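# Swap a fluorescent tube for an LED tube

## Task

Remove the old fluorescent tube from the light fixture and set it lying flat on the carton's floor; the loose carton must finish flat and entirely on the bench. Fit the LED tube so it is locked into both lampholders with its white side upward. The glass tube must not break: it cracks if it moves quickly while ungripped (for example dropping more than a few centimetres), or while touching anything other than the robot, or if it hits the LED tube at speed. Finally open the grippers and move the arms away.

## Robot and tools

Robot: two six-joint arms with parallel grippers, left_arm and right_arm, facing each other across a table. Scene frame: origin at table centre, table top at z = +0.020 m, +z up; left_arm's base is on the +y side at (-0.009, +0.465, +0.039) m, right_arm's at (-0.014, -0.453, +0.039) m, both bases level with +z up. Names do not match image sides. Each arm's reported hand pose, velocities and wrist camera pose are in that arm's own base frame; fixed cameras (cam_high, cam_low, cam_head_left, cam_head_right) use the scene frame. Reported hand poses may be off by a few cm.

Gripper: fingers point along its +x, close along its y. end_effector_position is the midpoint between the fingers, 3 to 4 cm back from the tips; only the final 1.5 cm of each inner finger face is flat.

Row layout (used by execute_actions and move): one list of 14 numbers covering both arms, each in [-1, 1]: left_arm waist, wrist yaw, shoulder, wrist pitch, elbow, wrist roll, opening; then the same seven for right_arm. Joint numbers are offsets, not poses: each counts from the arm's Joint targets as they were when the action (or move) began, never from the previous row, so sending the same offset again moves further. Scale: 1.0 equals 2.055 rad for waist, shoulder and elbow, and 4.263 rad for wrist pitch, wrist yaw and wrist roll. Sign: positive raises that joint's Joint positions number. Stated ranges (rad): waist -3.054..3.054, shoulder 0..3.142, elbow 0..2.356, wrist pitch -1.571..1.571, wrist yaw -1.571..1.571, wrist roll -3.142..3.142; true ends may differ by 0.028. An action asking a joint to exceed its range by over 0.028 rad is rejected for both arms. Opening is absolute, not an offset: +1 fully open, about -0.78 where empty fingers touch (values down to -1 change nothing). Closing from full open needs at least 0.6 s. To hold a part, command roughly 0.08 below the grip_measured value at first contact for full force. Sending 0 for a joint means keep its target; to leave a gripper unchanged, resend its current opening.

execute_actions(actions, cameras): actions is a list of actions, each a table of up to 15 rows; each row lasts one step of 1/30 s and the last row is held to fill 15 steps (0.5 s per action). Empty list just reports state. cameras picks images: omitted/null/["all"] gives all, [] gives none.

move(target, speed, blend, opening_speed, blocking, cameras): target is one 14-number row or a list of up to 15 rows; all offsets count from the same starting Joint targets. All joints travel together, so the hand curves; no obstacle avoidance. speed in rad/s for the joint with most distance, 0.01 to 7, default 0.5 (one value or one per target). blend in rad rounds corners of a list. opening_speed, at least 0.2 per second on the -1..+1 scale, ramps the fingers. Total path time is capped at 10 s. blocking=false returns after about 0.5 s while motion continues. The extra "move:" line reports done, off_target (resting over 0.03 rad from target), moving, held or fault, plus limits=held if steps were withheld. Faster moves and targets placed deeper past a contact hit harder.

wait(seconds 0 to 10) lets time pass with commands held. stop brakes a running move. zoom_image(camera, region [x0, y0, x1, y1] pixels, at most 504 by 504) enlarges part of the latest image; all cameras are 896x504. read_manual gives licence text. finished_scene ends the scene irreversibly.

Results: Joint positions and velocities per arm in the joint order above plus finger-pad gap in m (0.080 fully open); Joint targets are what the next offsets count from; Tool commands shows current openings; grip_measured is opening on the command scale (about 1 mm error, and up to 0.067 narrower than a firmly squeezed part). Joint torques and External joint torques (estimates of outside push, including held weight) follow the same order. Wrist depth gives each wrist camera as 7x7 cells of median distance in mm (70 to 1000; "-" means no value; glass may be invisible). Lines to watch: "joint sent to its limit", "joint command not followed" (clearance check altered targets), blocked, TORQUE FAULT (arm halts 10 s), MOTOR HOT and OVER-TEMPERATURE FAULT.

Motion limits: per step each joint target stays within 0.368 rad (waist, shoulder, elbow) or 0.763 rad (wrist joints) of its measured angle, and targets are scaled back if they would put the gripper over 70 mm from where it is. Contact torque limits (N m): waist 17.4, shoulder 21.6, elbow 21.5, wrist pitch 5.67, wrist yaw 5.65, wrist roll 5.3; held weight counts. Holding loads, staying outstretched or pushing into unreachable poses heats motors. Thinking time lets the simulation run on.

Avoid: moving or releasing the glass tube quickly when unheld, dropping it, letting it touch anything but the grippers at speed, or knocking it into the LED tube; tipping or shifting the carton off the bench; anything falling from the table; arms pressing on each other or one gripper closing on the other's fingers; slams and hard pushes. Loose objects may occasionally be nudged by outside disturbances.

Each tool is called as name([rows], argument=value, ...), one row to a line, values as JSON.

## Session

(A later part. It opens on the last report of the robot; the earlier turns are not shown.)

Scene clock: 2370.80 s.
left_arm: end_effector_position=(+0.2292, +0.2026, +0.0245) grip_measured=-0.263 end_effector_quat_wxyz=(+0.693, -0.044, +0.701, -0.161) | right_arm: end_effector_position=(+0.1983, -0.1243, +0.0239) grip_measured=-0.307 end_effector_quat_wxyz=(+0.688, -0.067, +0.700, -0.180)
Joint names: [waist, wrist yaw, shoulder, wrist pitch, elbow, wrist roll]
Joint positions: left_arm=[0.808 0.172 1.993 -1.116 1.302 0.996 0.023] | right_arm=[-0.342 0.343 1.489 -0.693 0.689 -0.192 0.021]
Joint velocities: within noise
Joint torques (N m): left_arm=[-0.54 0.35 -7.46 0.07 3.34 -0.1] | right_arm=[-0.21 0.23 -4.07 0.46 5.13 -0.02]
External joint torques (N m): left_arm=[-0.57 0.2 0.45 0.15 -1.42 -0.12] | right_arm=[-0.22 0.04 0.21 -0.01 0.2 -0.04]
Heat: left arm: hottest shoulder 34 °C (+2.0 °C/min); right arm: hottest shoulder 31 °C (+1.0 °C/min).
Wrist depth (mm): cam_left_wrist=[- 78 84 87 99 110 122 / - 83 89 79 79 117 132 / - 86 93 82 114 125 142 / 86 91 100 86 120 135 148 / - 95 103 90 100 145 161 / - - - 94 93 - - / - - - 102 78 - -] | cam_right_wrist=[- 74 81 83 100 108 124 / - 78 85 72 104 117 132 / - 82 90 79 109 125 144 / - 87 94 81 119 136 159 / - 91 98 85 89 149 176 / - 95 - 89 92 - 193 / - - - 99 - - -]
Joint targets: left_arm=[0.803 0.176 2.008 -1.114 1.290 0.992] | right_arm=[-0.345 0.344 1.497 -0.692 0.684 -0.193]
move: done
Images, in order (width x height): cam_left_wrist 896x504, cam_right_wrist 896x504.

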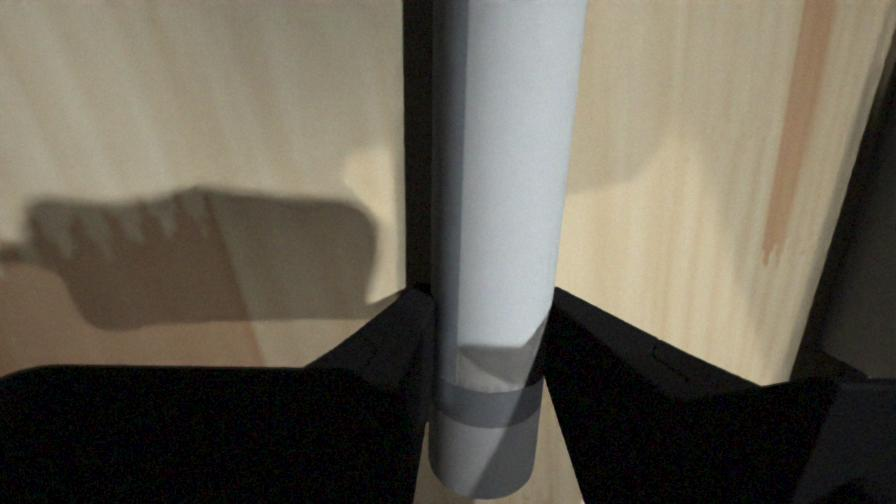

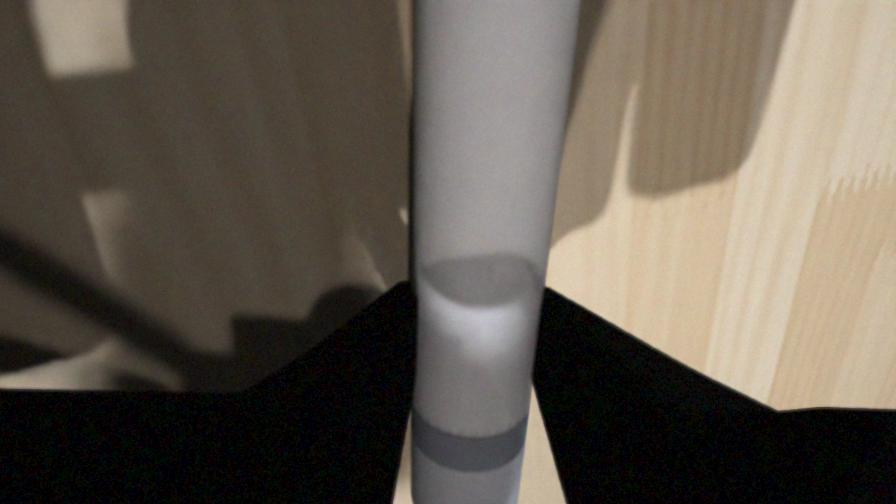

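move([
  [0,0,0,0,0,0,-0.34,0,0,0,0,0,0,-0.04],
  [0,0,0,0,0,0,-0.34,0.0230,0.0004,-0.0319,-0.0360,0.0345,0.0117,-0.04],
  [0,0,0,0,0,0,-0.34,-0.1322,-0.0807,-0.0131,-0.0682,0.0963,-0.0612,-0.04],
  [0,0,0,0,0,0,-0.34,-0.2505,-0.1368,0.0888,-0.0947,0.1531,-0.1240,-0.04],
], speed=[0.3,0.2,0.6,0.5], blend=[0,0,0.05,0], opening_speed=0.4, cameras=["cam_head_left","cam_left_wrist","cam_right_wrist"])

zoom_image(camera="cam_right_wrist", region=[380, 0, 640, 504])

Scene clock: 2408.40 s.
left_arm: end_effector_position=(+0.2292, +0.2026, +0.0245) grip_measured=-0.263 end_effector_quat_wxyz=(+0.693, -0.044, +0.701, -0.161) | right_arm: end_effector_position=(+0.1775, -0.1514, +0.0489) grip_measured=-0.043 end_effector_quat_wxyz=(+0.704, +0.166, +0.689, +0.052)
Joint names: [waist, wrist yaw, shoulder, wrist pitch, elbow, wrist roll]
Joint positions: left_arm=[0.808 0.172 1.993 -1.116 1.302 0.995 0.023] | right_arm=[-0.856 -0.234 1.67 -1.094 0.988 -0.718 0.033]
Joint velocities: within noise
Joint torques (N m): left_arm=[-0.54 0.35 -7.45 0.07 3.35 -0.1] | right_arm=[-0.17 -0.41 -5.07 -0.12 7.11 -0.17]
External joint torques (N m): left_arm=[-0.57 0.2 0.43 0.15 -1.42 -0.12] | right_arm=[-0.26 -0.23 0.35 -0.11 2.4 -0.15]
Heat: left arm: hottest shoulder 37 °C (+4.0 °C/min); right arm: hottest shoulder 31 °C (+0.0 °C/min).
Wrist depth (mm): cam_left_wrist=[- 79 84 86 99 110 122 / - 83 89 79 79 117 131 / - 86 93 82 115 126 142 / 86 91 100 86 120 135 149 / - 95 103 90 100 144 162 / - - - 94 94 - - / - - - 102 78 - -] | cam_right_wrist=[137 137 126 94 108 101 94 / 139 146 133 99 114 106 98 / 141 154 142 104 120 111 104 / 143 163 152 110 127 117 108 / 145 171 80 119 99 124 114 / - - - 155 89 - 119 / - - - 170 - - -]
Joint targets: left_arm=[0.803 0.176 2.008 -1.114 1.290 0.992] | right_arm=[-0.860 -0.240 1.679 -1.096 0.998 -0.722]
move: done
Images, in order (width x height): cam_head_left 896x504, cam_left_wrist 896x504, cam_right_wrist 896x504.

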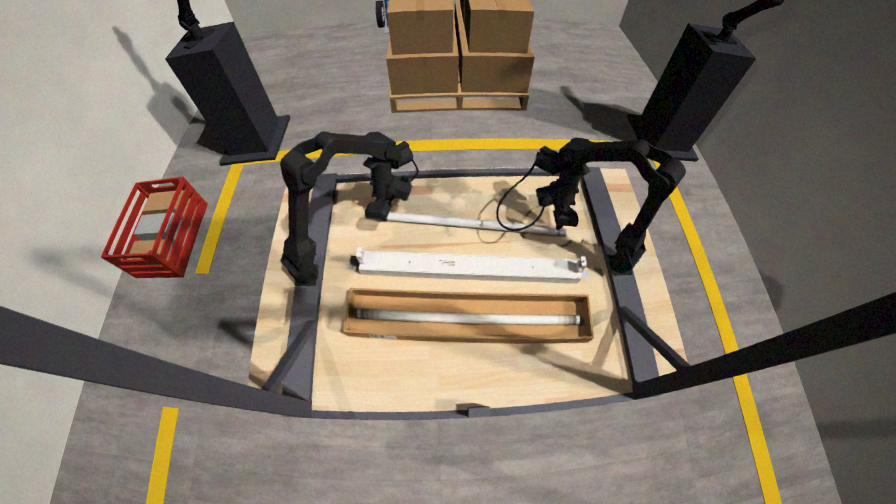

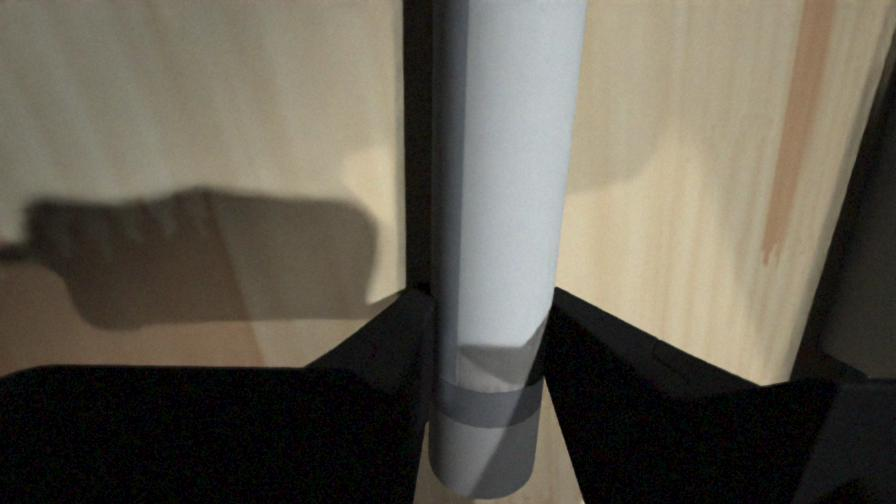

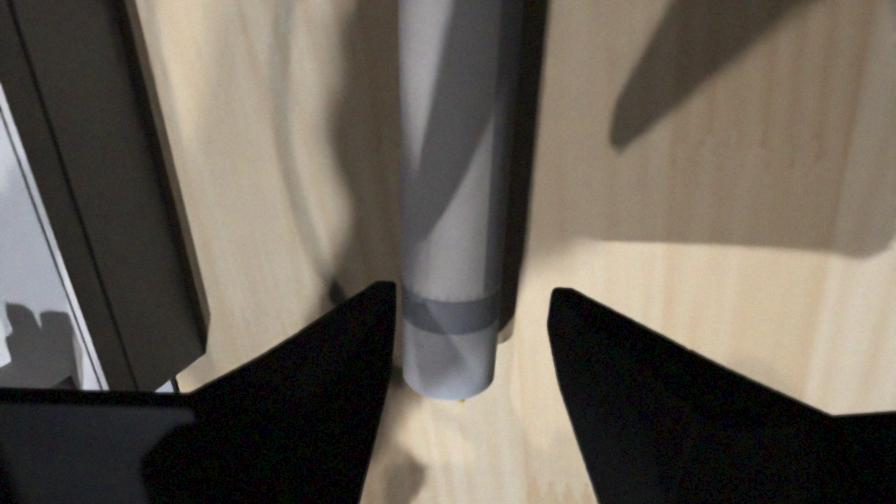

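Scaled by 1.000.

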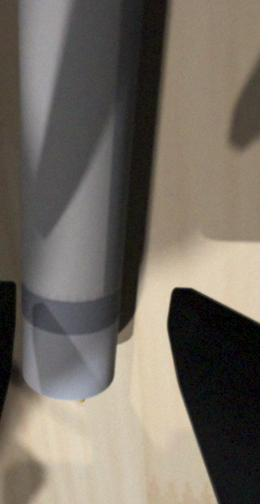

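move([
  [0,0,0,0,0,0,-0.34,0.0201,-0.0018,0.0097,0.0319,-0.0514,0.0098,-0.04],
  [0,0,0,0,0,0,-0.34,0.0201,-0.0018,0.0097,0.0319,-0.0514,0.0098,-0.38],
], speed=0.15, opening_speed=0.4, cameras=["cam_left_wrist","cam_right_wrist"])

zoom_image(camera="cam_right_wrist", region=[380, 0, 640, 504])

Scene clock: 2421.70 s.
left_arm: end_effector_position=(+0.2294, +0.2024, +0.0245) grip_measured=-0.263 end_effector_quat_wxyz=(+0.693, -0.045, +0.701, -0.161) | right_arm: end_effector_position=(+0.1819, -0.1417, +0.0236) grip_measured=-0.308 end_effector_quat_wxyz=(+0.709, +0.162, +0.684, +0.050)
Joint names: [waist, wrist yaw, shoulder, wrist pitch, elbow, wrist roll]
Joint positions: left_arm=[0.808 0.173 1.993 -1.116 1.302 0.994 0.023] | right_arm=[-0.821 -0.245 1.689 -0.962 0.899 -0.682 0.021]
Joint velocities: within noise
Joint torques (N m): left_arm=[-0.53 0.31 -7.46 0.07 3.36 -0.07] | right_arm=[0.31 -0.22 -4.89 0.14 4.8 0.09]
External joint torques (N m): left_arm=[-0.52 0.16 0.49 0.16 -1.41 -0.08] | right_arm=[0.33 -0.05 0.51 0.12 0.28 0.11]
Heat: left arm: hottest shoulder 38 °C (+5.0 °C/min); right arm: hottest shoulder 31 °C (+0.0 °C/min).
Wrist depth (mm): cam_left_wrist=[- 78 84 87 100 110 122 / - 83 89 78 79 117 132 / - 86 93 82 114 126 142 / 86 91 99 86 121 135 149 / - 95 103 90 100 145 160 / - - - 95 93 - - / - - - 102 78 - -] | cam_right_wrist=[117 109 101 - 84 82 76 / 125 116 106 72 79 85 79 / 130 124 112 77 93 89 84 / 133 135 120 81 99 94 87 / 139 144 129 86 89 98 92 / - - - 91 92 - 95 / - - - 100 - - -]
Joint targets: left_arm=[0.803 0.176 2.008 -1.114 1.291 0.992] | right_arm=[-0.819 -0.248 1.699 -0.960 0.893 -0.680]
move: done
Images, in order (width x height): cam_left_wrist 896x504, cam_right_wrist 896x504.

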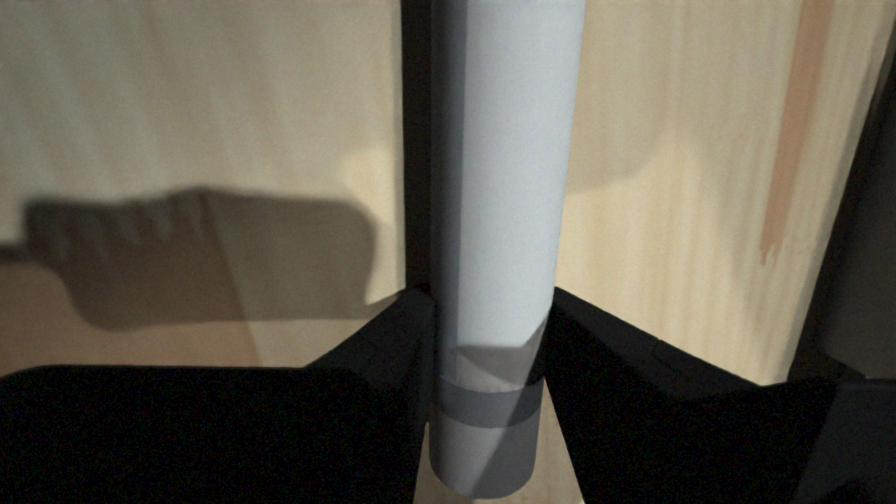

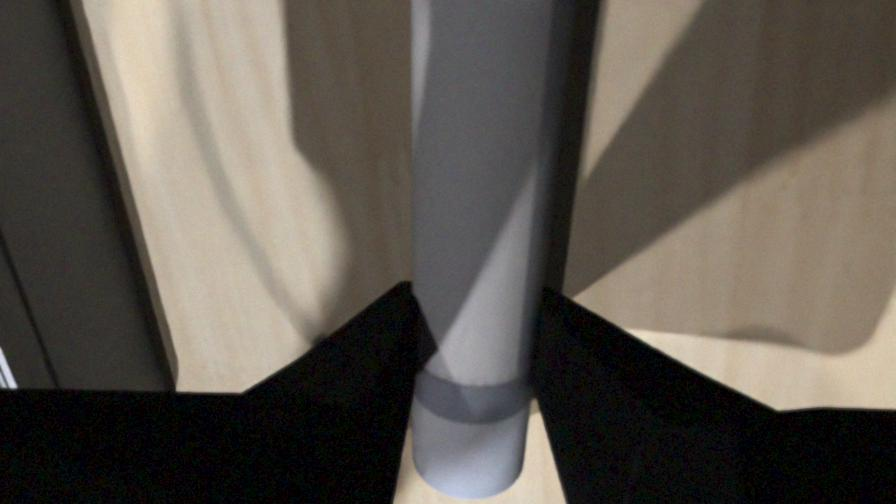

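Scaled by 1.000.

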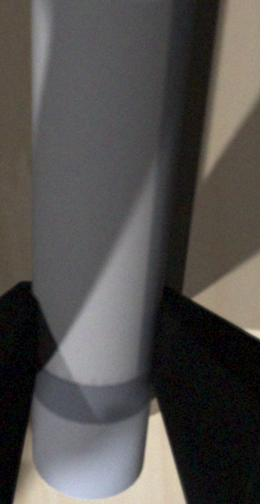

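move([
  [-0.0363,-0.0285,-0.1299,-0.0144,-0.0065,-0.0224,-0.34,0.0673,0.0404,-0.1216,-0.0453,0.0464,0.0377,-0.38],
  [-0.1052,-0.0413,-0.2105,-0.0061,-0.0712,-0.0590,-0.34,0.1645,0.0582,-0.1771,-0.0510,0.0236,0.0812,-0.38],
  [-0.1677,-0.0413,-0.2536,-0.0178,-0.0900,-0.0921,-0.34,0.2414,0.0582,-0.2026,-0.0644,0.0259,0.1146,-0.38],
  [-0.2406,-0.0413,-0.2871,-0.0303,-0.0975,-0.1302,-0.34,0.3257,0.0582,-0.2162,-0.0764,0.0372,0.1516,-0.38],
  [-0.3223,-0.0413,-0.3085,-0.0427,-0.0933,-0.1725,-0.34,0.4127,0.0582,-0.2173,-0.0865,0.0571,0.1898,-0.38],
], speed=0.35, blend=[0.03,0.03,0.03,0.03,0])

zoom_image(camera="cam_left_wrist", region=[400, 300, 604, 504])

zoom_image(camera="cam_right_wrist", region=[380, 300, 584, 504])

zoom_image(camera="cam_low", region=[325, 215, 365, 255])

zoom_image(camera="cam_low", region=[530, 215, 570, 255])

Scene clock: 2504.80 s.
left_arm: end_effector_position=(+0.2196, +0.0316, +0.1330) grip_measured=-0.263 end_effector_quat_wxyz=(+0.703, +0.040, +0.708, -0.042) | right_arm: end_effector_position=(+0.1884, +0.0053, +0.1312) grip_measured=-0.308 end_effector_quat_wxyz=(+0.700, +0.037, +0.712, -0.035)
Joint names: [waist, wrist yaw, shoulder, wrist pitch, elbow, wrist roll]
Joint positions: left_arm=[0.144 0.002 1.386 -1.291 1.099 0.26 0.023] | right_arm=[0.025 -0.004 1.262 -1.324 1 0.127 0.021]
Joint velocities: within noise
Joint torques (N m): left_arm=[-0.39 -0.04 -6.79 0.01 5.6 -0.1] | right_arm=[0.41 0.21 -5.07 0 7.87 0.02]
External joint torques (N m): left_arm=[-0.4 -0.05 -2.47 -0.3 -0.07 -0.1] | right_arm=[0.4 0.21 -1.85 -0.32 2.35 0.02]
Heat: left arm: hottest shoulder 39 °C (+1.0 °C/min); right arm: hottest shoulder 31 °C (+1.0 °C/min).
Wrist depth (mm): cam_left_wrist=[188 188 189 73 188 188 177 / 198 198 200 75 198 188 185 / 211 211 212 79 214 203 195 / 222 225 226 84 228 219 221 / 237 239 237 89 96 210 221 / - - - 95 94 - - / - - - 103 78 - -] | cam_right_wrist=[173 164 185 - 187 187 187 / 170 180 197 72 195 198 200 / 180 197 207 76 208 212 213 / 215 211 223 80 223 226 227 / 197 188 205 85 90 244 244 / 251 - - 92 92 - 260 / - - - 103 - - -]
Joint targets: left_arm=[0.140 0.000 1.375 -1.296 1.099 0.257] | right_arm=[0.030 0.001 1.252 -1.329 1.010 0.129]
move: done

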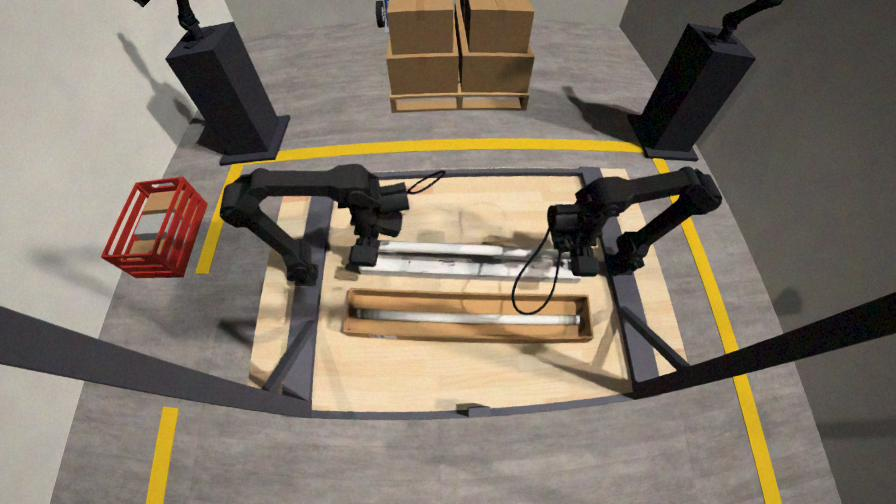

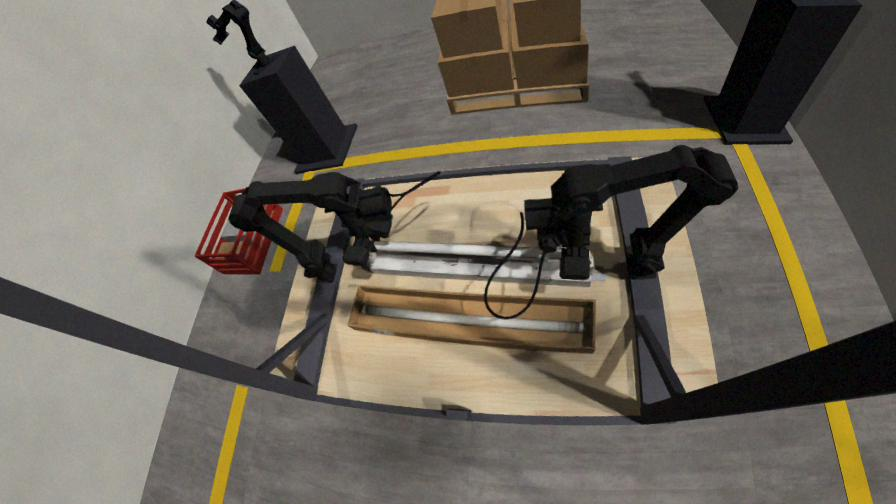

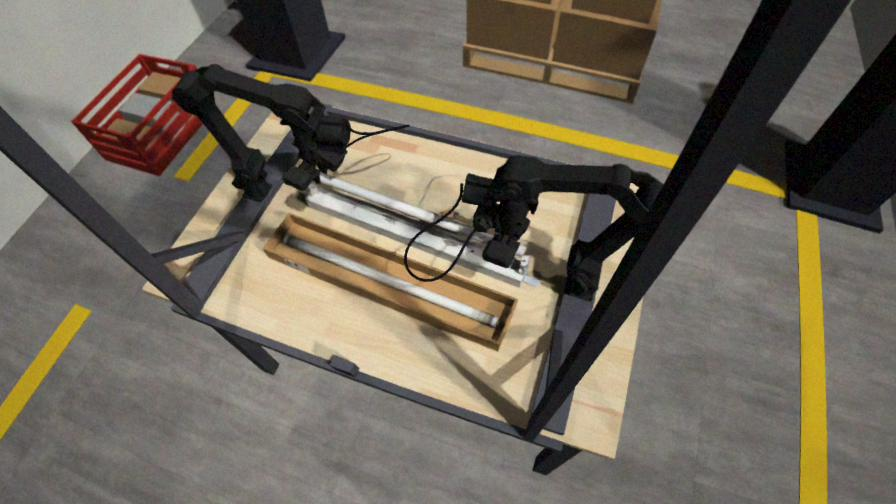

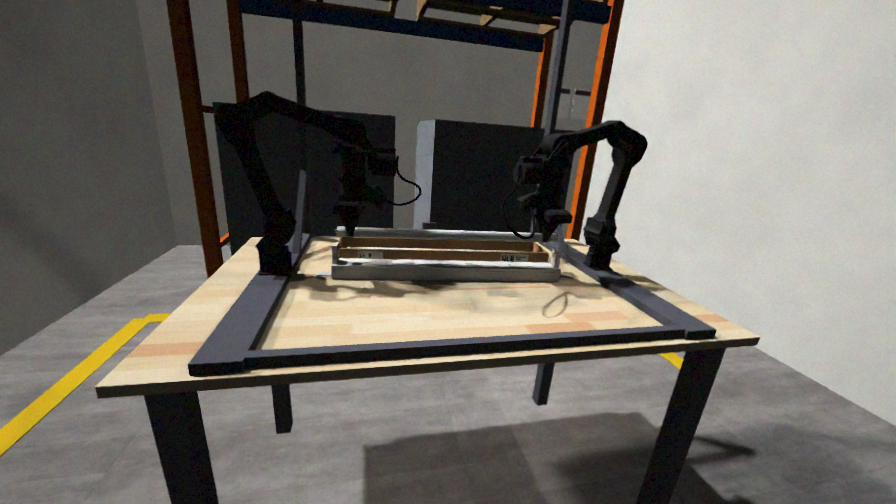

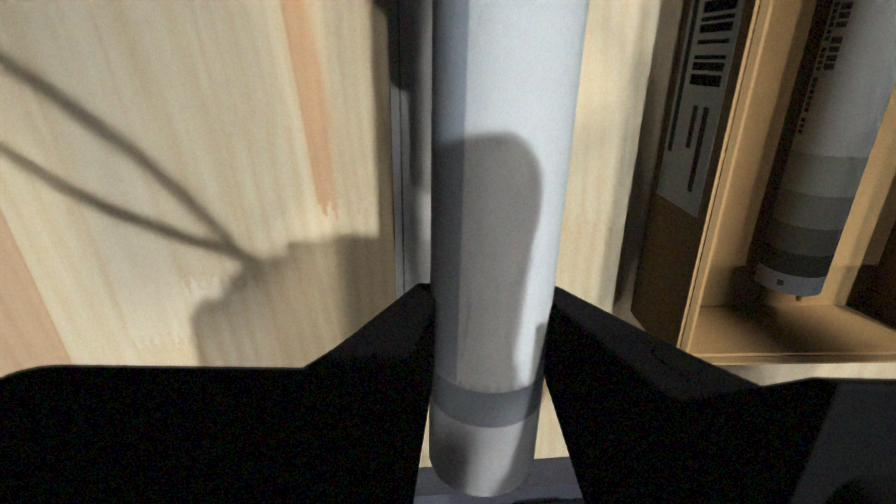

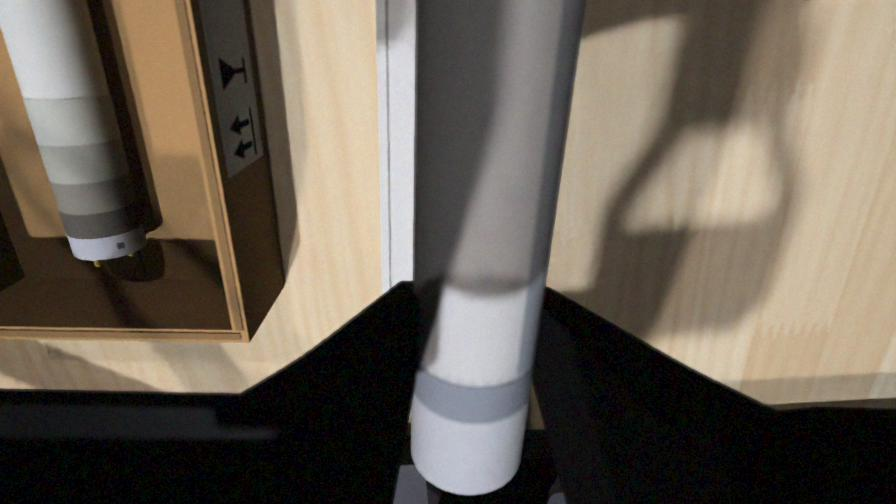

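Scaled by 2.471 from the camera's 896x504 image, which has a finer 1280x720 frame.

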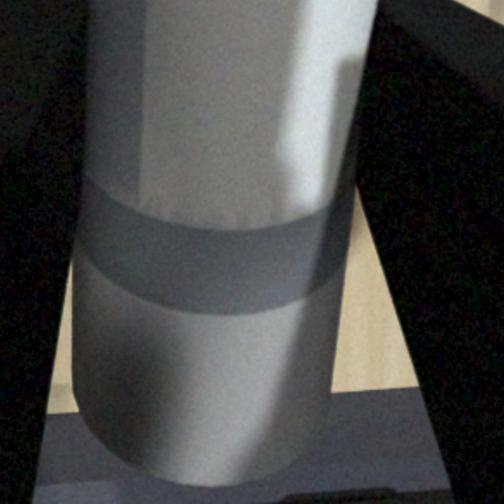

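Scaled by 2.471 from the camera's 896x504 image, which has a finer 1280x720 frame.

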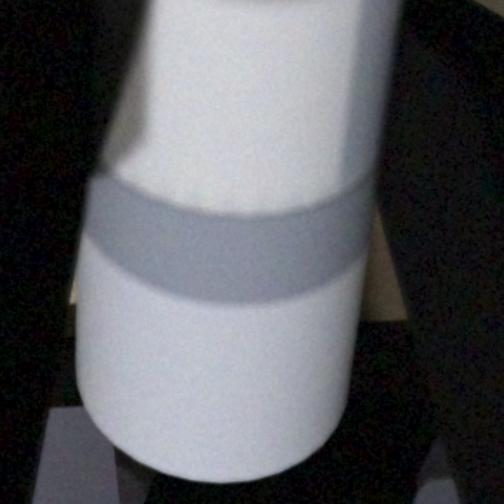

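Scaled by 12.600 from the camera's 896x504 image, which has a finer 1280x720 frame.

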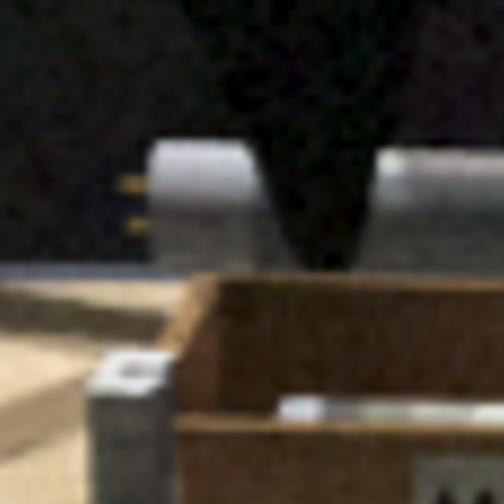

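Scaled by 12.600 from the camera's 896x504 image, which has a finer 1280x720 frame.

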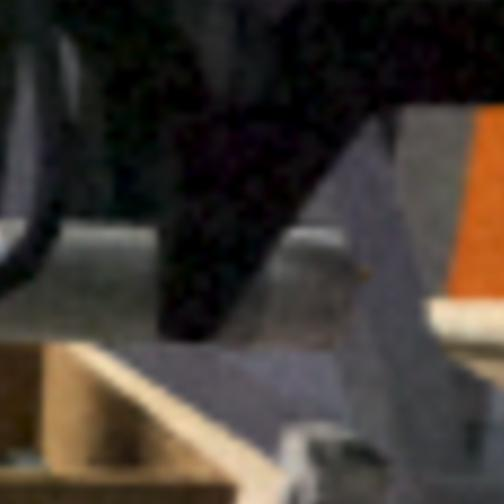

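zoom_image(camera="cam_high", region=[505, 230, 555, 280])

zoom_image(camera="cam_head_right", region=[565, 235, 615, 285])

zoom_image(camera="cam_head_left", region=[340, 235, 390, 285])

zoom_image(camera="cam_head_left", region=[550, 235, 600, 285])

Scaled by 10.080 from the camera's 896x504 image, which has a finer 1280x720 frame.

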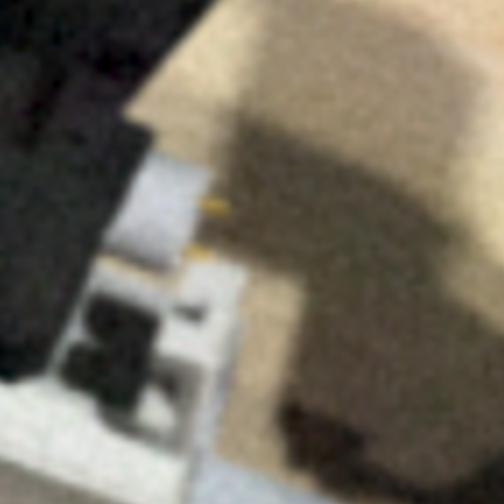

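Scaled by 10.080 from the camera's 896x504 image, which has a finer 1280x720 frame.

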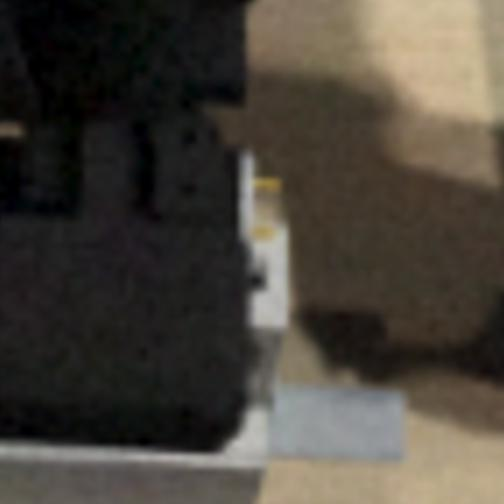

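Scaled by 10.080 from the camera's 896x504 image, which has a finer 1280x720 frame.

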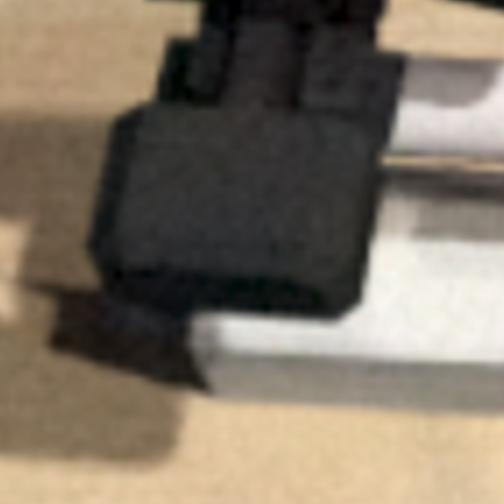

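Scaled by 10.080 from the camera's 896x504 image, which has a finer 1280x720 frame.

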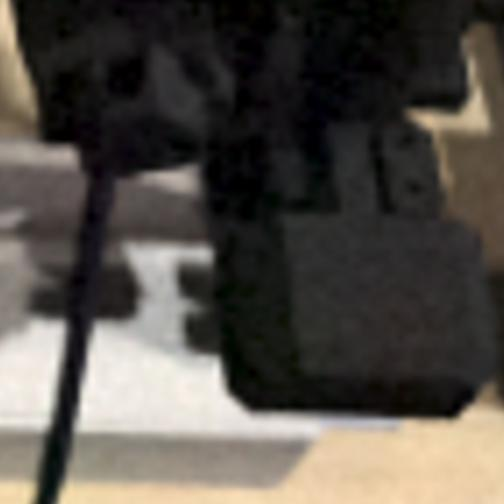

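move([
  [-0.1286,-0.0761,-0.0112,0.0164,-0.0459,-0.0624,-0.34,0.1370,0.0694,0.0504,-0.0058,-0.0025,0.0710,-0.38],
  [-0.2441,-0.1470,0.0401,0.0160,-0.0814,-0.1318,-0.34,0.2376,0.1206,0.1515,-0.0245,0.0007,0.1407,-0.38],
], speed=0.35, blend=[0.04,0])

zoom_image(camera="cam_low", region=[325, 230, 350, 255])

zoom_image(camera="cam_low", region=[540, 230, 565, 255])

zoom_image(camera="cam_high", region=[505, 230, 555, 280])

zoom_image(camera="cam_head_left", region=[340, 235, 390, 285])

zoom_image(camera="cam_left_wrist", region=[400, 300, 604, 504])

zoom_image(camera="cam_right_wrist", region=[380, 300, 584, 504])

Scene clock: 2671.20 s.
left_arm: end_effector_position=(+0.2178, +0.0118, +0.1105) grip_measured=-0.263 end_effector_quat_wxyz=(+0.688, +0.258, +0.653, +0.184) | right_arm: end_effector_position=(+0.1900, +0.0232, +0.1076) grip_measured=-0.308 end_effector_quat_wxyz=(+0.659, -0.187, +0.681, -0.258)
Joint names: [waist, wrist yaw, shoulder, wrist pitch, elbow, wrist roll]
Joint positions: left_arm=[-0.358 -0.619 1.449 -1.225 0.938 -0.301 0.023] | right_arm=[0.514 0.509 1.554 -1.428 1.004 0.728 0.021]
Joint velocities: within noise
Joint torques (N m): left_arm=[-0.39 -0.74 -4.28 -0.09 4.43 -0.17] | right_arm=[0.26 0.56 -4.08 -0.66 6.52 0.04]
External joint torques (N m): left_arm=[-0.36 -0.35 0.12 -0.16 -0.86 -0.14] | right_arm=[0.27 0.25 0.47 -0.35 1.84 0.01]
Heat: left arm: hottest shoulder 36 °C (+0.0 °C/min); right arm: hottest elbow 36 °C (+1.0 °C/min).
Wrist depth (mm): cam_left_wrist=[- 316 254 74 76 124 135 / - 332 272 77 135 130 138 / - 355 292 81 144 139 142 / - 377 312 85 149 158 148 / - - 345 90 100 171 153 / - - - 94 93 - - / - - - 102 78 - -] | cam_right_wrist=[124 127 121 - 250 303 - / 129 135 126 72 256 337 - / 135 143 136 77 275 379 - / 141 152 140 80 298 416 - / 146 160 139 85 90 434 - / - - - 92 92 - - / - - - 102 - - -]
Joint targets: left_arm=[-0.362 -0.626 1.457 -1.228 0.931 -0.305] | right_arm=[0.518 0.515 1.564 -1.433 1.011 0.729]
move: done

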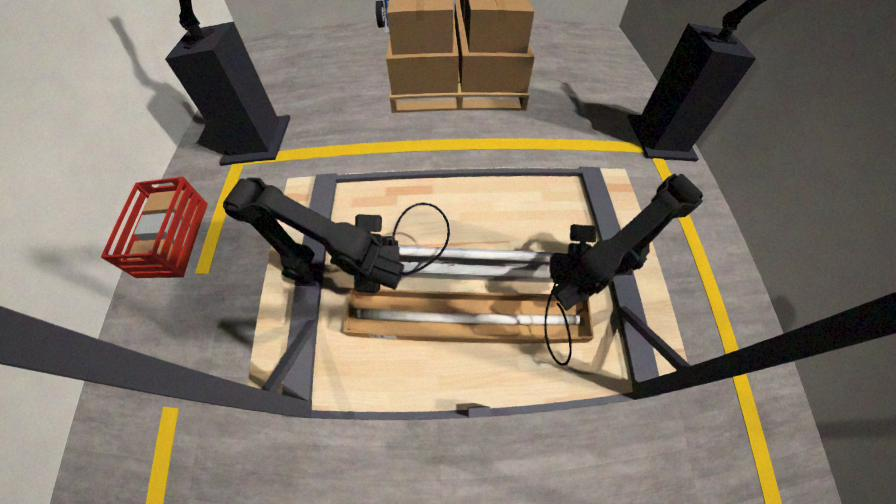

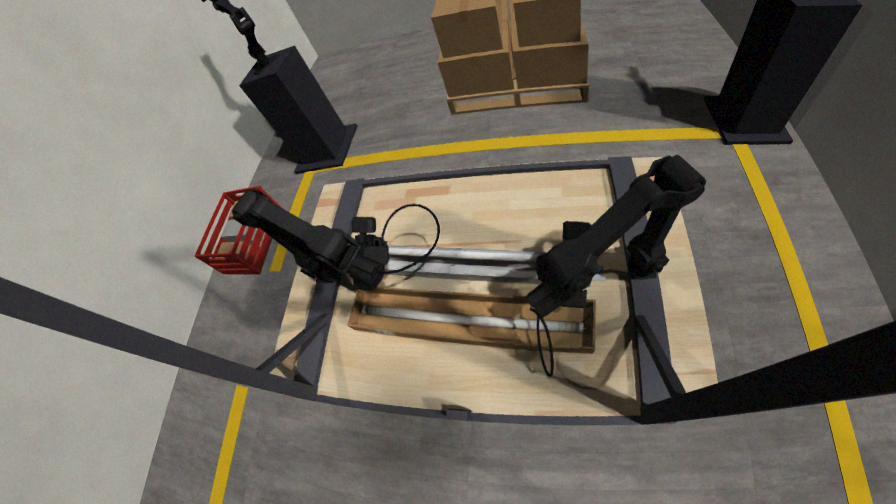

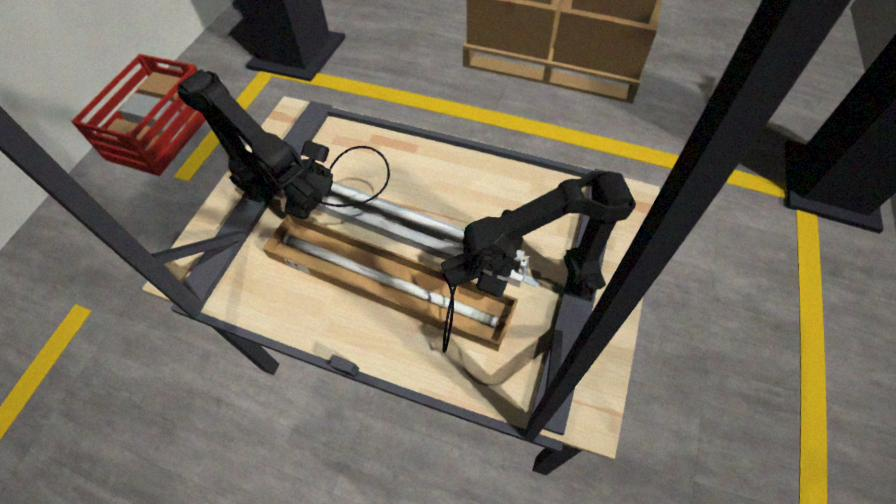

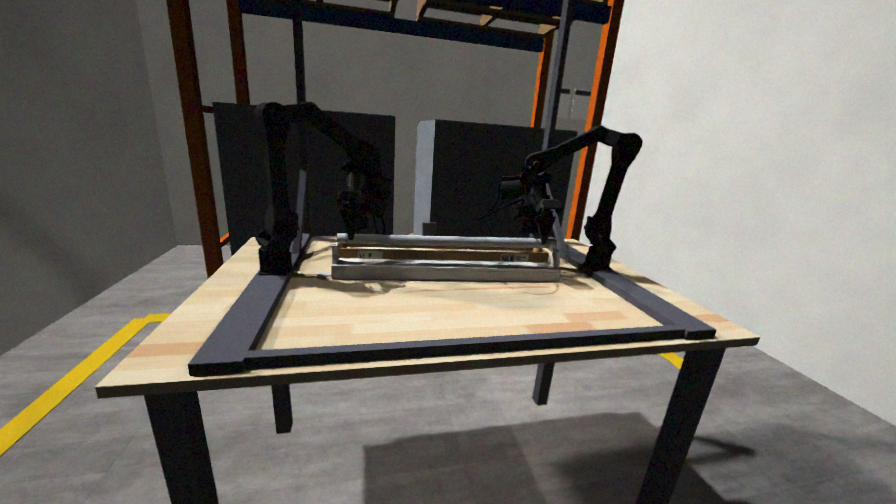

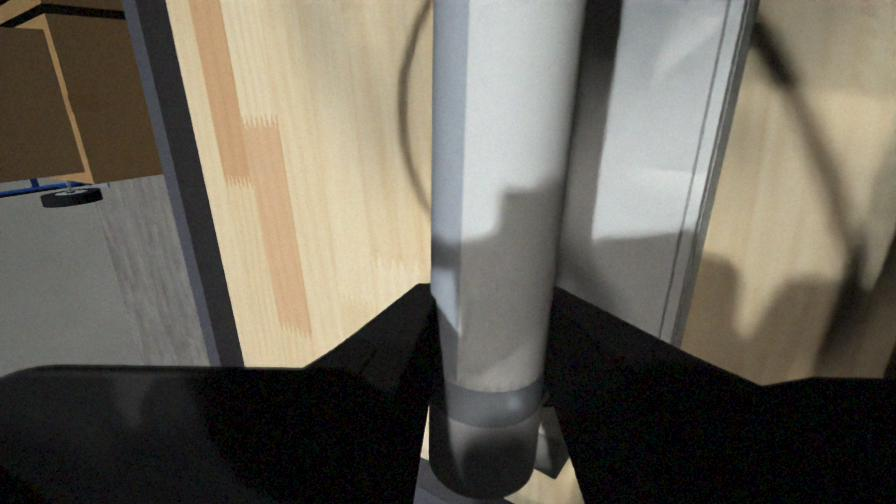

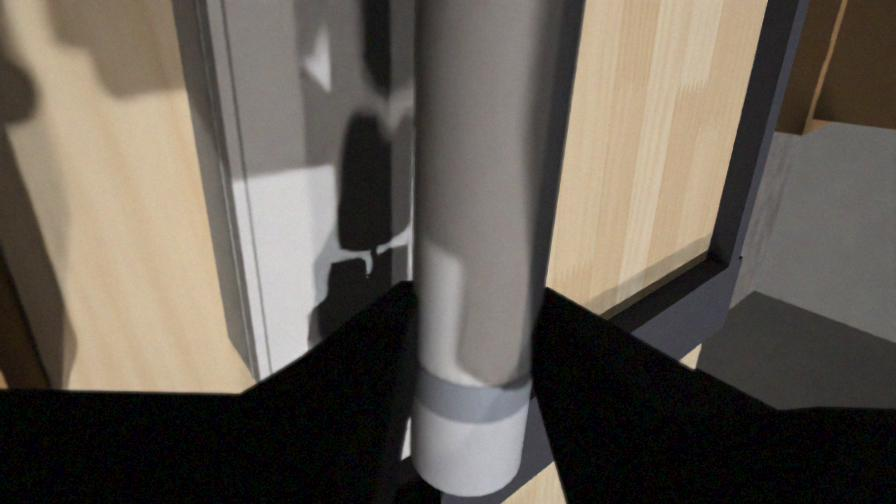

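Scaled by 20.160 from the camera's 896x504 image, which has a finer 1280x720 frame.

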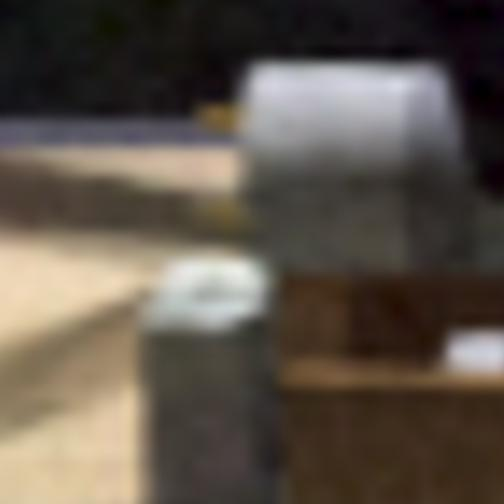

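Scaled by 20.160 from the camera's 896x504 image, which has a finer 1280x720 frame.

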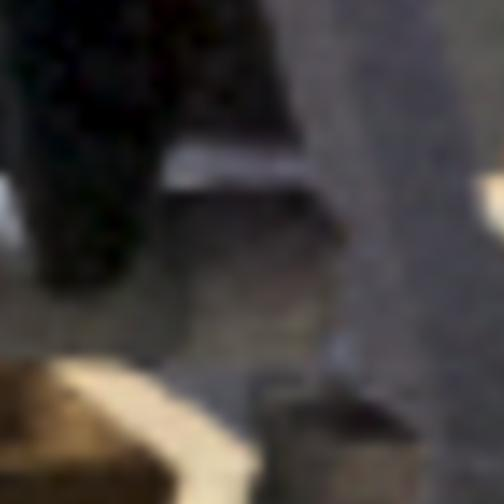

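Scaled by 10.080 from the camera's 896x504 image, which has a finer 1280x720 frame.

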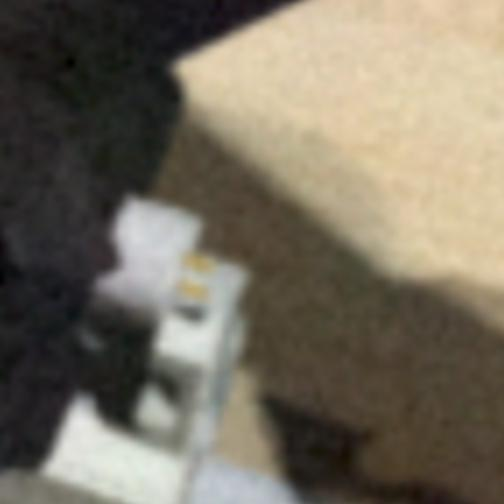

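Scaled by 10.080 from the camera's 896x504 image, which has a finer 1280x720 frame.

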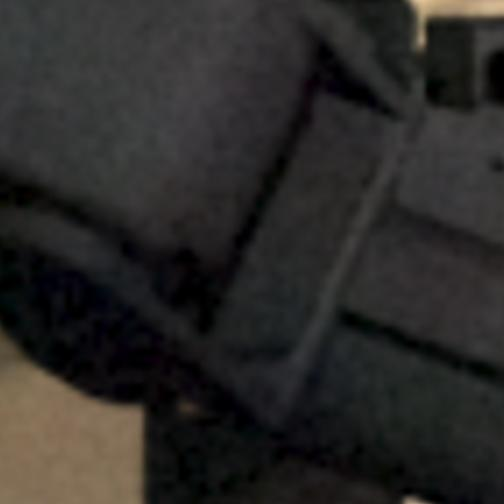

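Scaled by 2.471 from the camera's 896x504 image, which has a finer 1280x720 frame.

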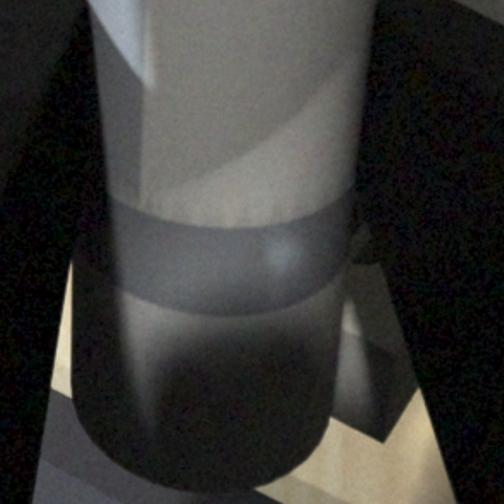

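Scaled by 2.471 from the camera's 896x504 image, which has a finer 1280x720 frame.

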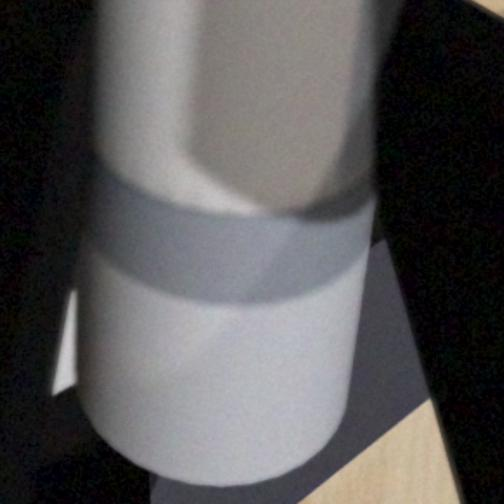

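move(target=[0,0,0.0076,0.0122,-0.0175,0,-0.34,0,0,0.0074,0.0117,-0.0165,0,-0.38], speed=0.08, cameras=["cam_low","cam_high"])

zoom_image(camera="cam_low", region=[325, 230, 350, 255])

zoom_image(camera="cam_low", region=[540, 230, 565, 255])

zoom_image(camera="cam_high", region=[510, 245, 540, 275])

Scene clock: 2711.27 s.
left_arm: end_effector_position=(+0.2166, +0.0124, +0.0986) grip_measured=-0.263 end_effector_quat_wxyz=(+0.685, +0.259, +0.655, +0.185) | right_arm: end_effector_position=(+0.1925, +0.0244, +0.0984) grip_measured=-0.308 end_effector_quat_wxyz=(+0.662, -0.185, +0.679, -0.258)
Joint names: [waist, wrist yaw, shoulder, wrist pitch, elbow, wrist roll]
Joint positions: left_arm=[-0.358 -0.62 1.464 -1.18 0.901 -0.302 0.023] | right_arm=[0.515 0.51 1.57 -1.384 0.983 0.728 0.021]
Joint velocities: within noise
Joint torques (N m): left_arm=[-0.43 -0.69 -4.2 0.32 4.48 -0.14] | right_arm=[0.41 0.53 -4.28 -0.25 4.85 0.06]
External joint torques (N m): left_arm=[-0.39 -0.31 0.19 0.25 -0.71 -0.11] | right_arm=[0.41 0.22 0.33 0.05 0.22 0.03]
Heat: left arm: hottest shoulder 34 °C (-2.0 °C/min); right arm: hottest elbow 32 °C (-4.0 °C/min).
Wrist depth (mm): cam_left_wrist=[- 298 236 73 117 116 124 / - 320 254 76 123 120 128 / - 343 271 80 131 129 133 / - 365 291 84 136 147 138 / - 389 326 90 100 158 143 / - - - 95 93 - - / - - - 102 78 - -] | cam_right_wrist=[118 122 114 - 235 287 - / 122 129 120 72 241 317 - / 127 136 126 76 258 352 - / 133 145 132 80 283 398 - / 139 152 132 86 90 400 - / - - - 92 92 - - / - - - 101 - - -]
Joint targets: left_arm=[-0.361 -0.627 1.472 -1.176 0.895 -0.305] | right_arm=[0.518 0.515 1.579 -1.383 0.978 0.729]
move: done
Images, in order (width x height): cam_high 896x504, cam_low 896x504.

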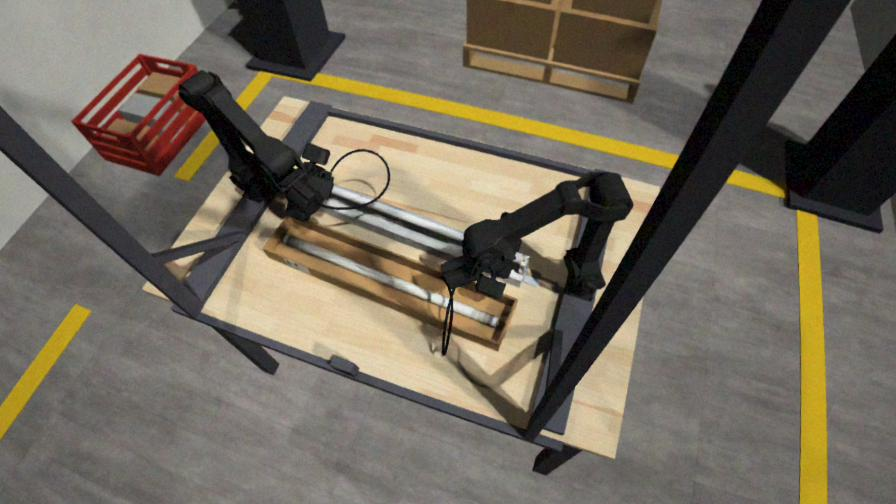

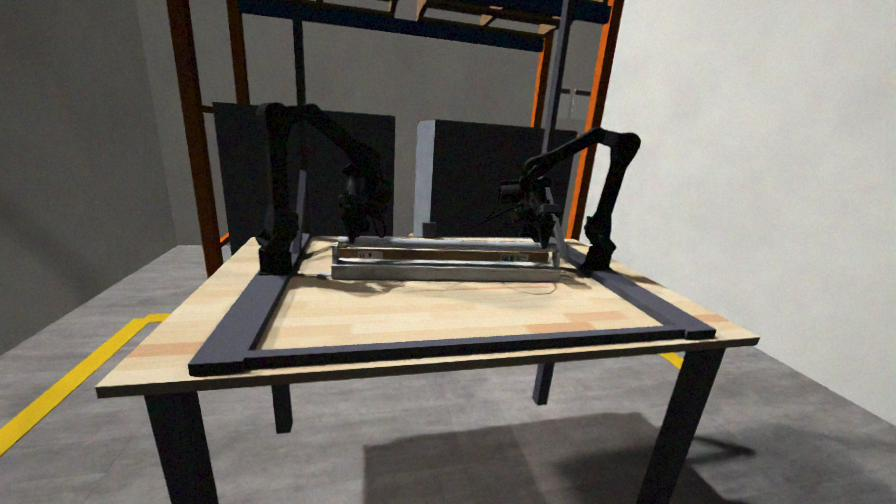

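Scaled by 20.160 from the camera's 896x504 image, which has a finer 1280x720 frame.

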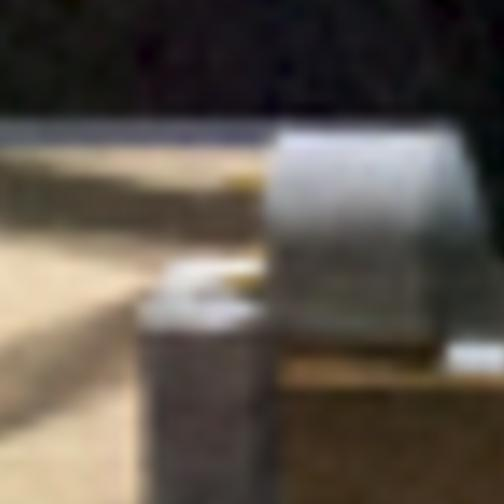

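Scaled by 20.160 from the camera's 896x504 image, which has a finer 1280x720 frame.

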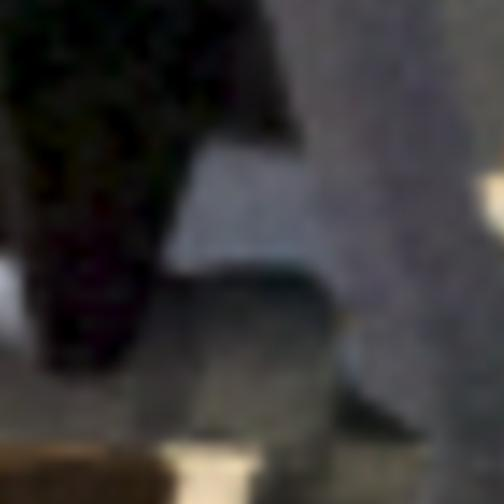

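Scaled by 16.800 from the camera's 896x504 image, which has a finer 1280x720 frame.

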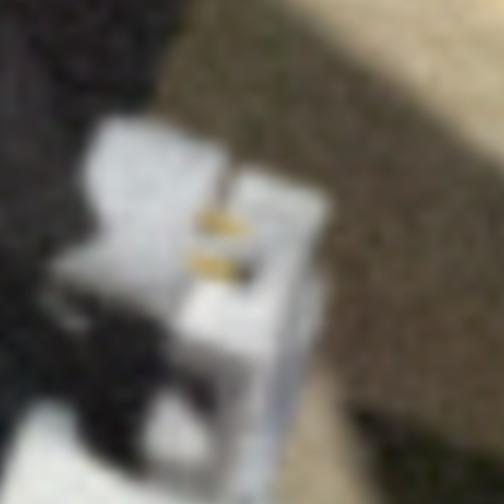

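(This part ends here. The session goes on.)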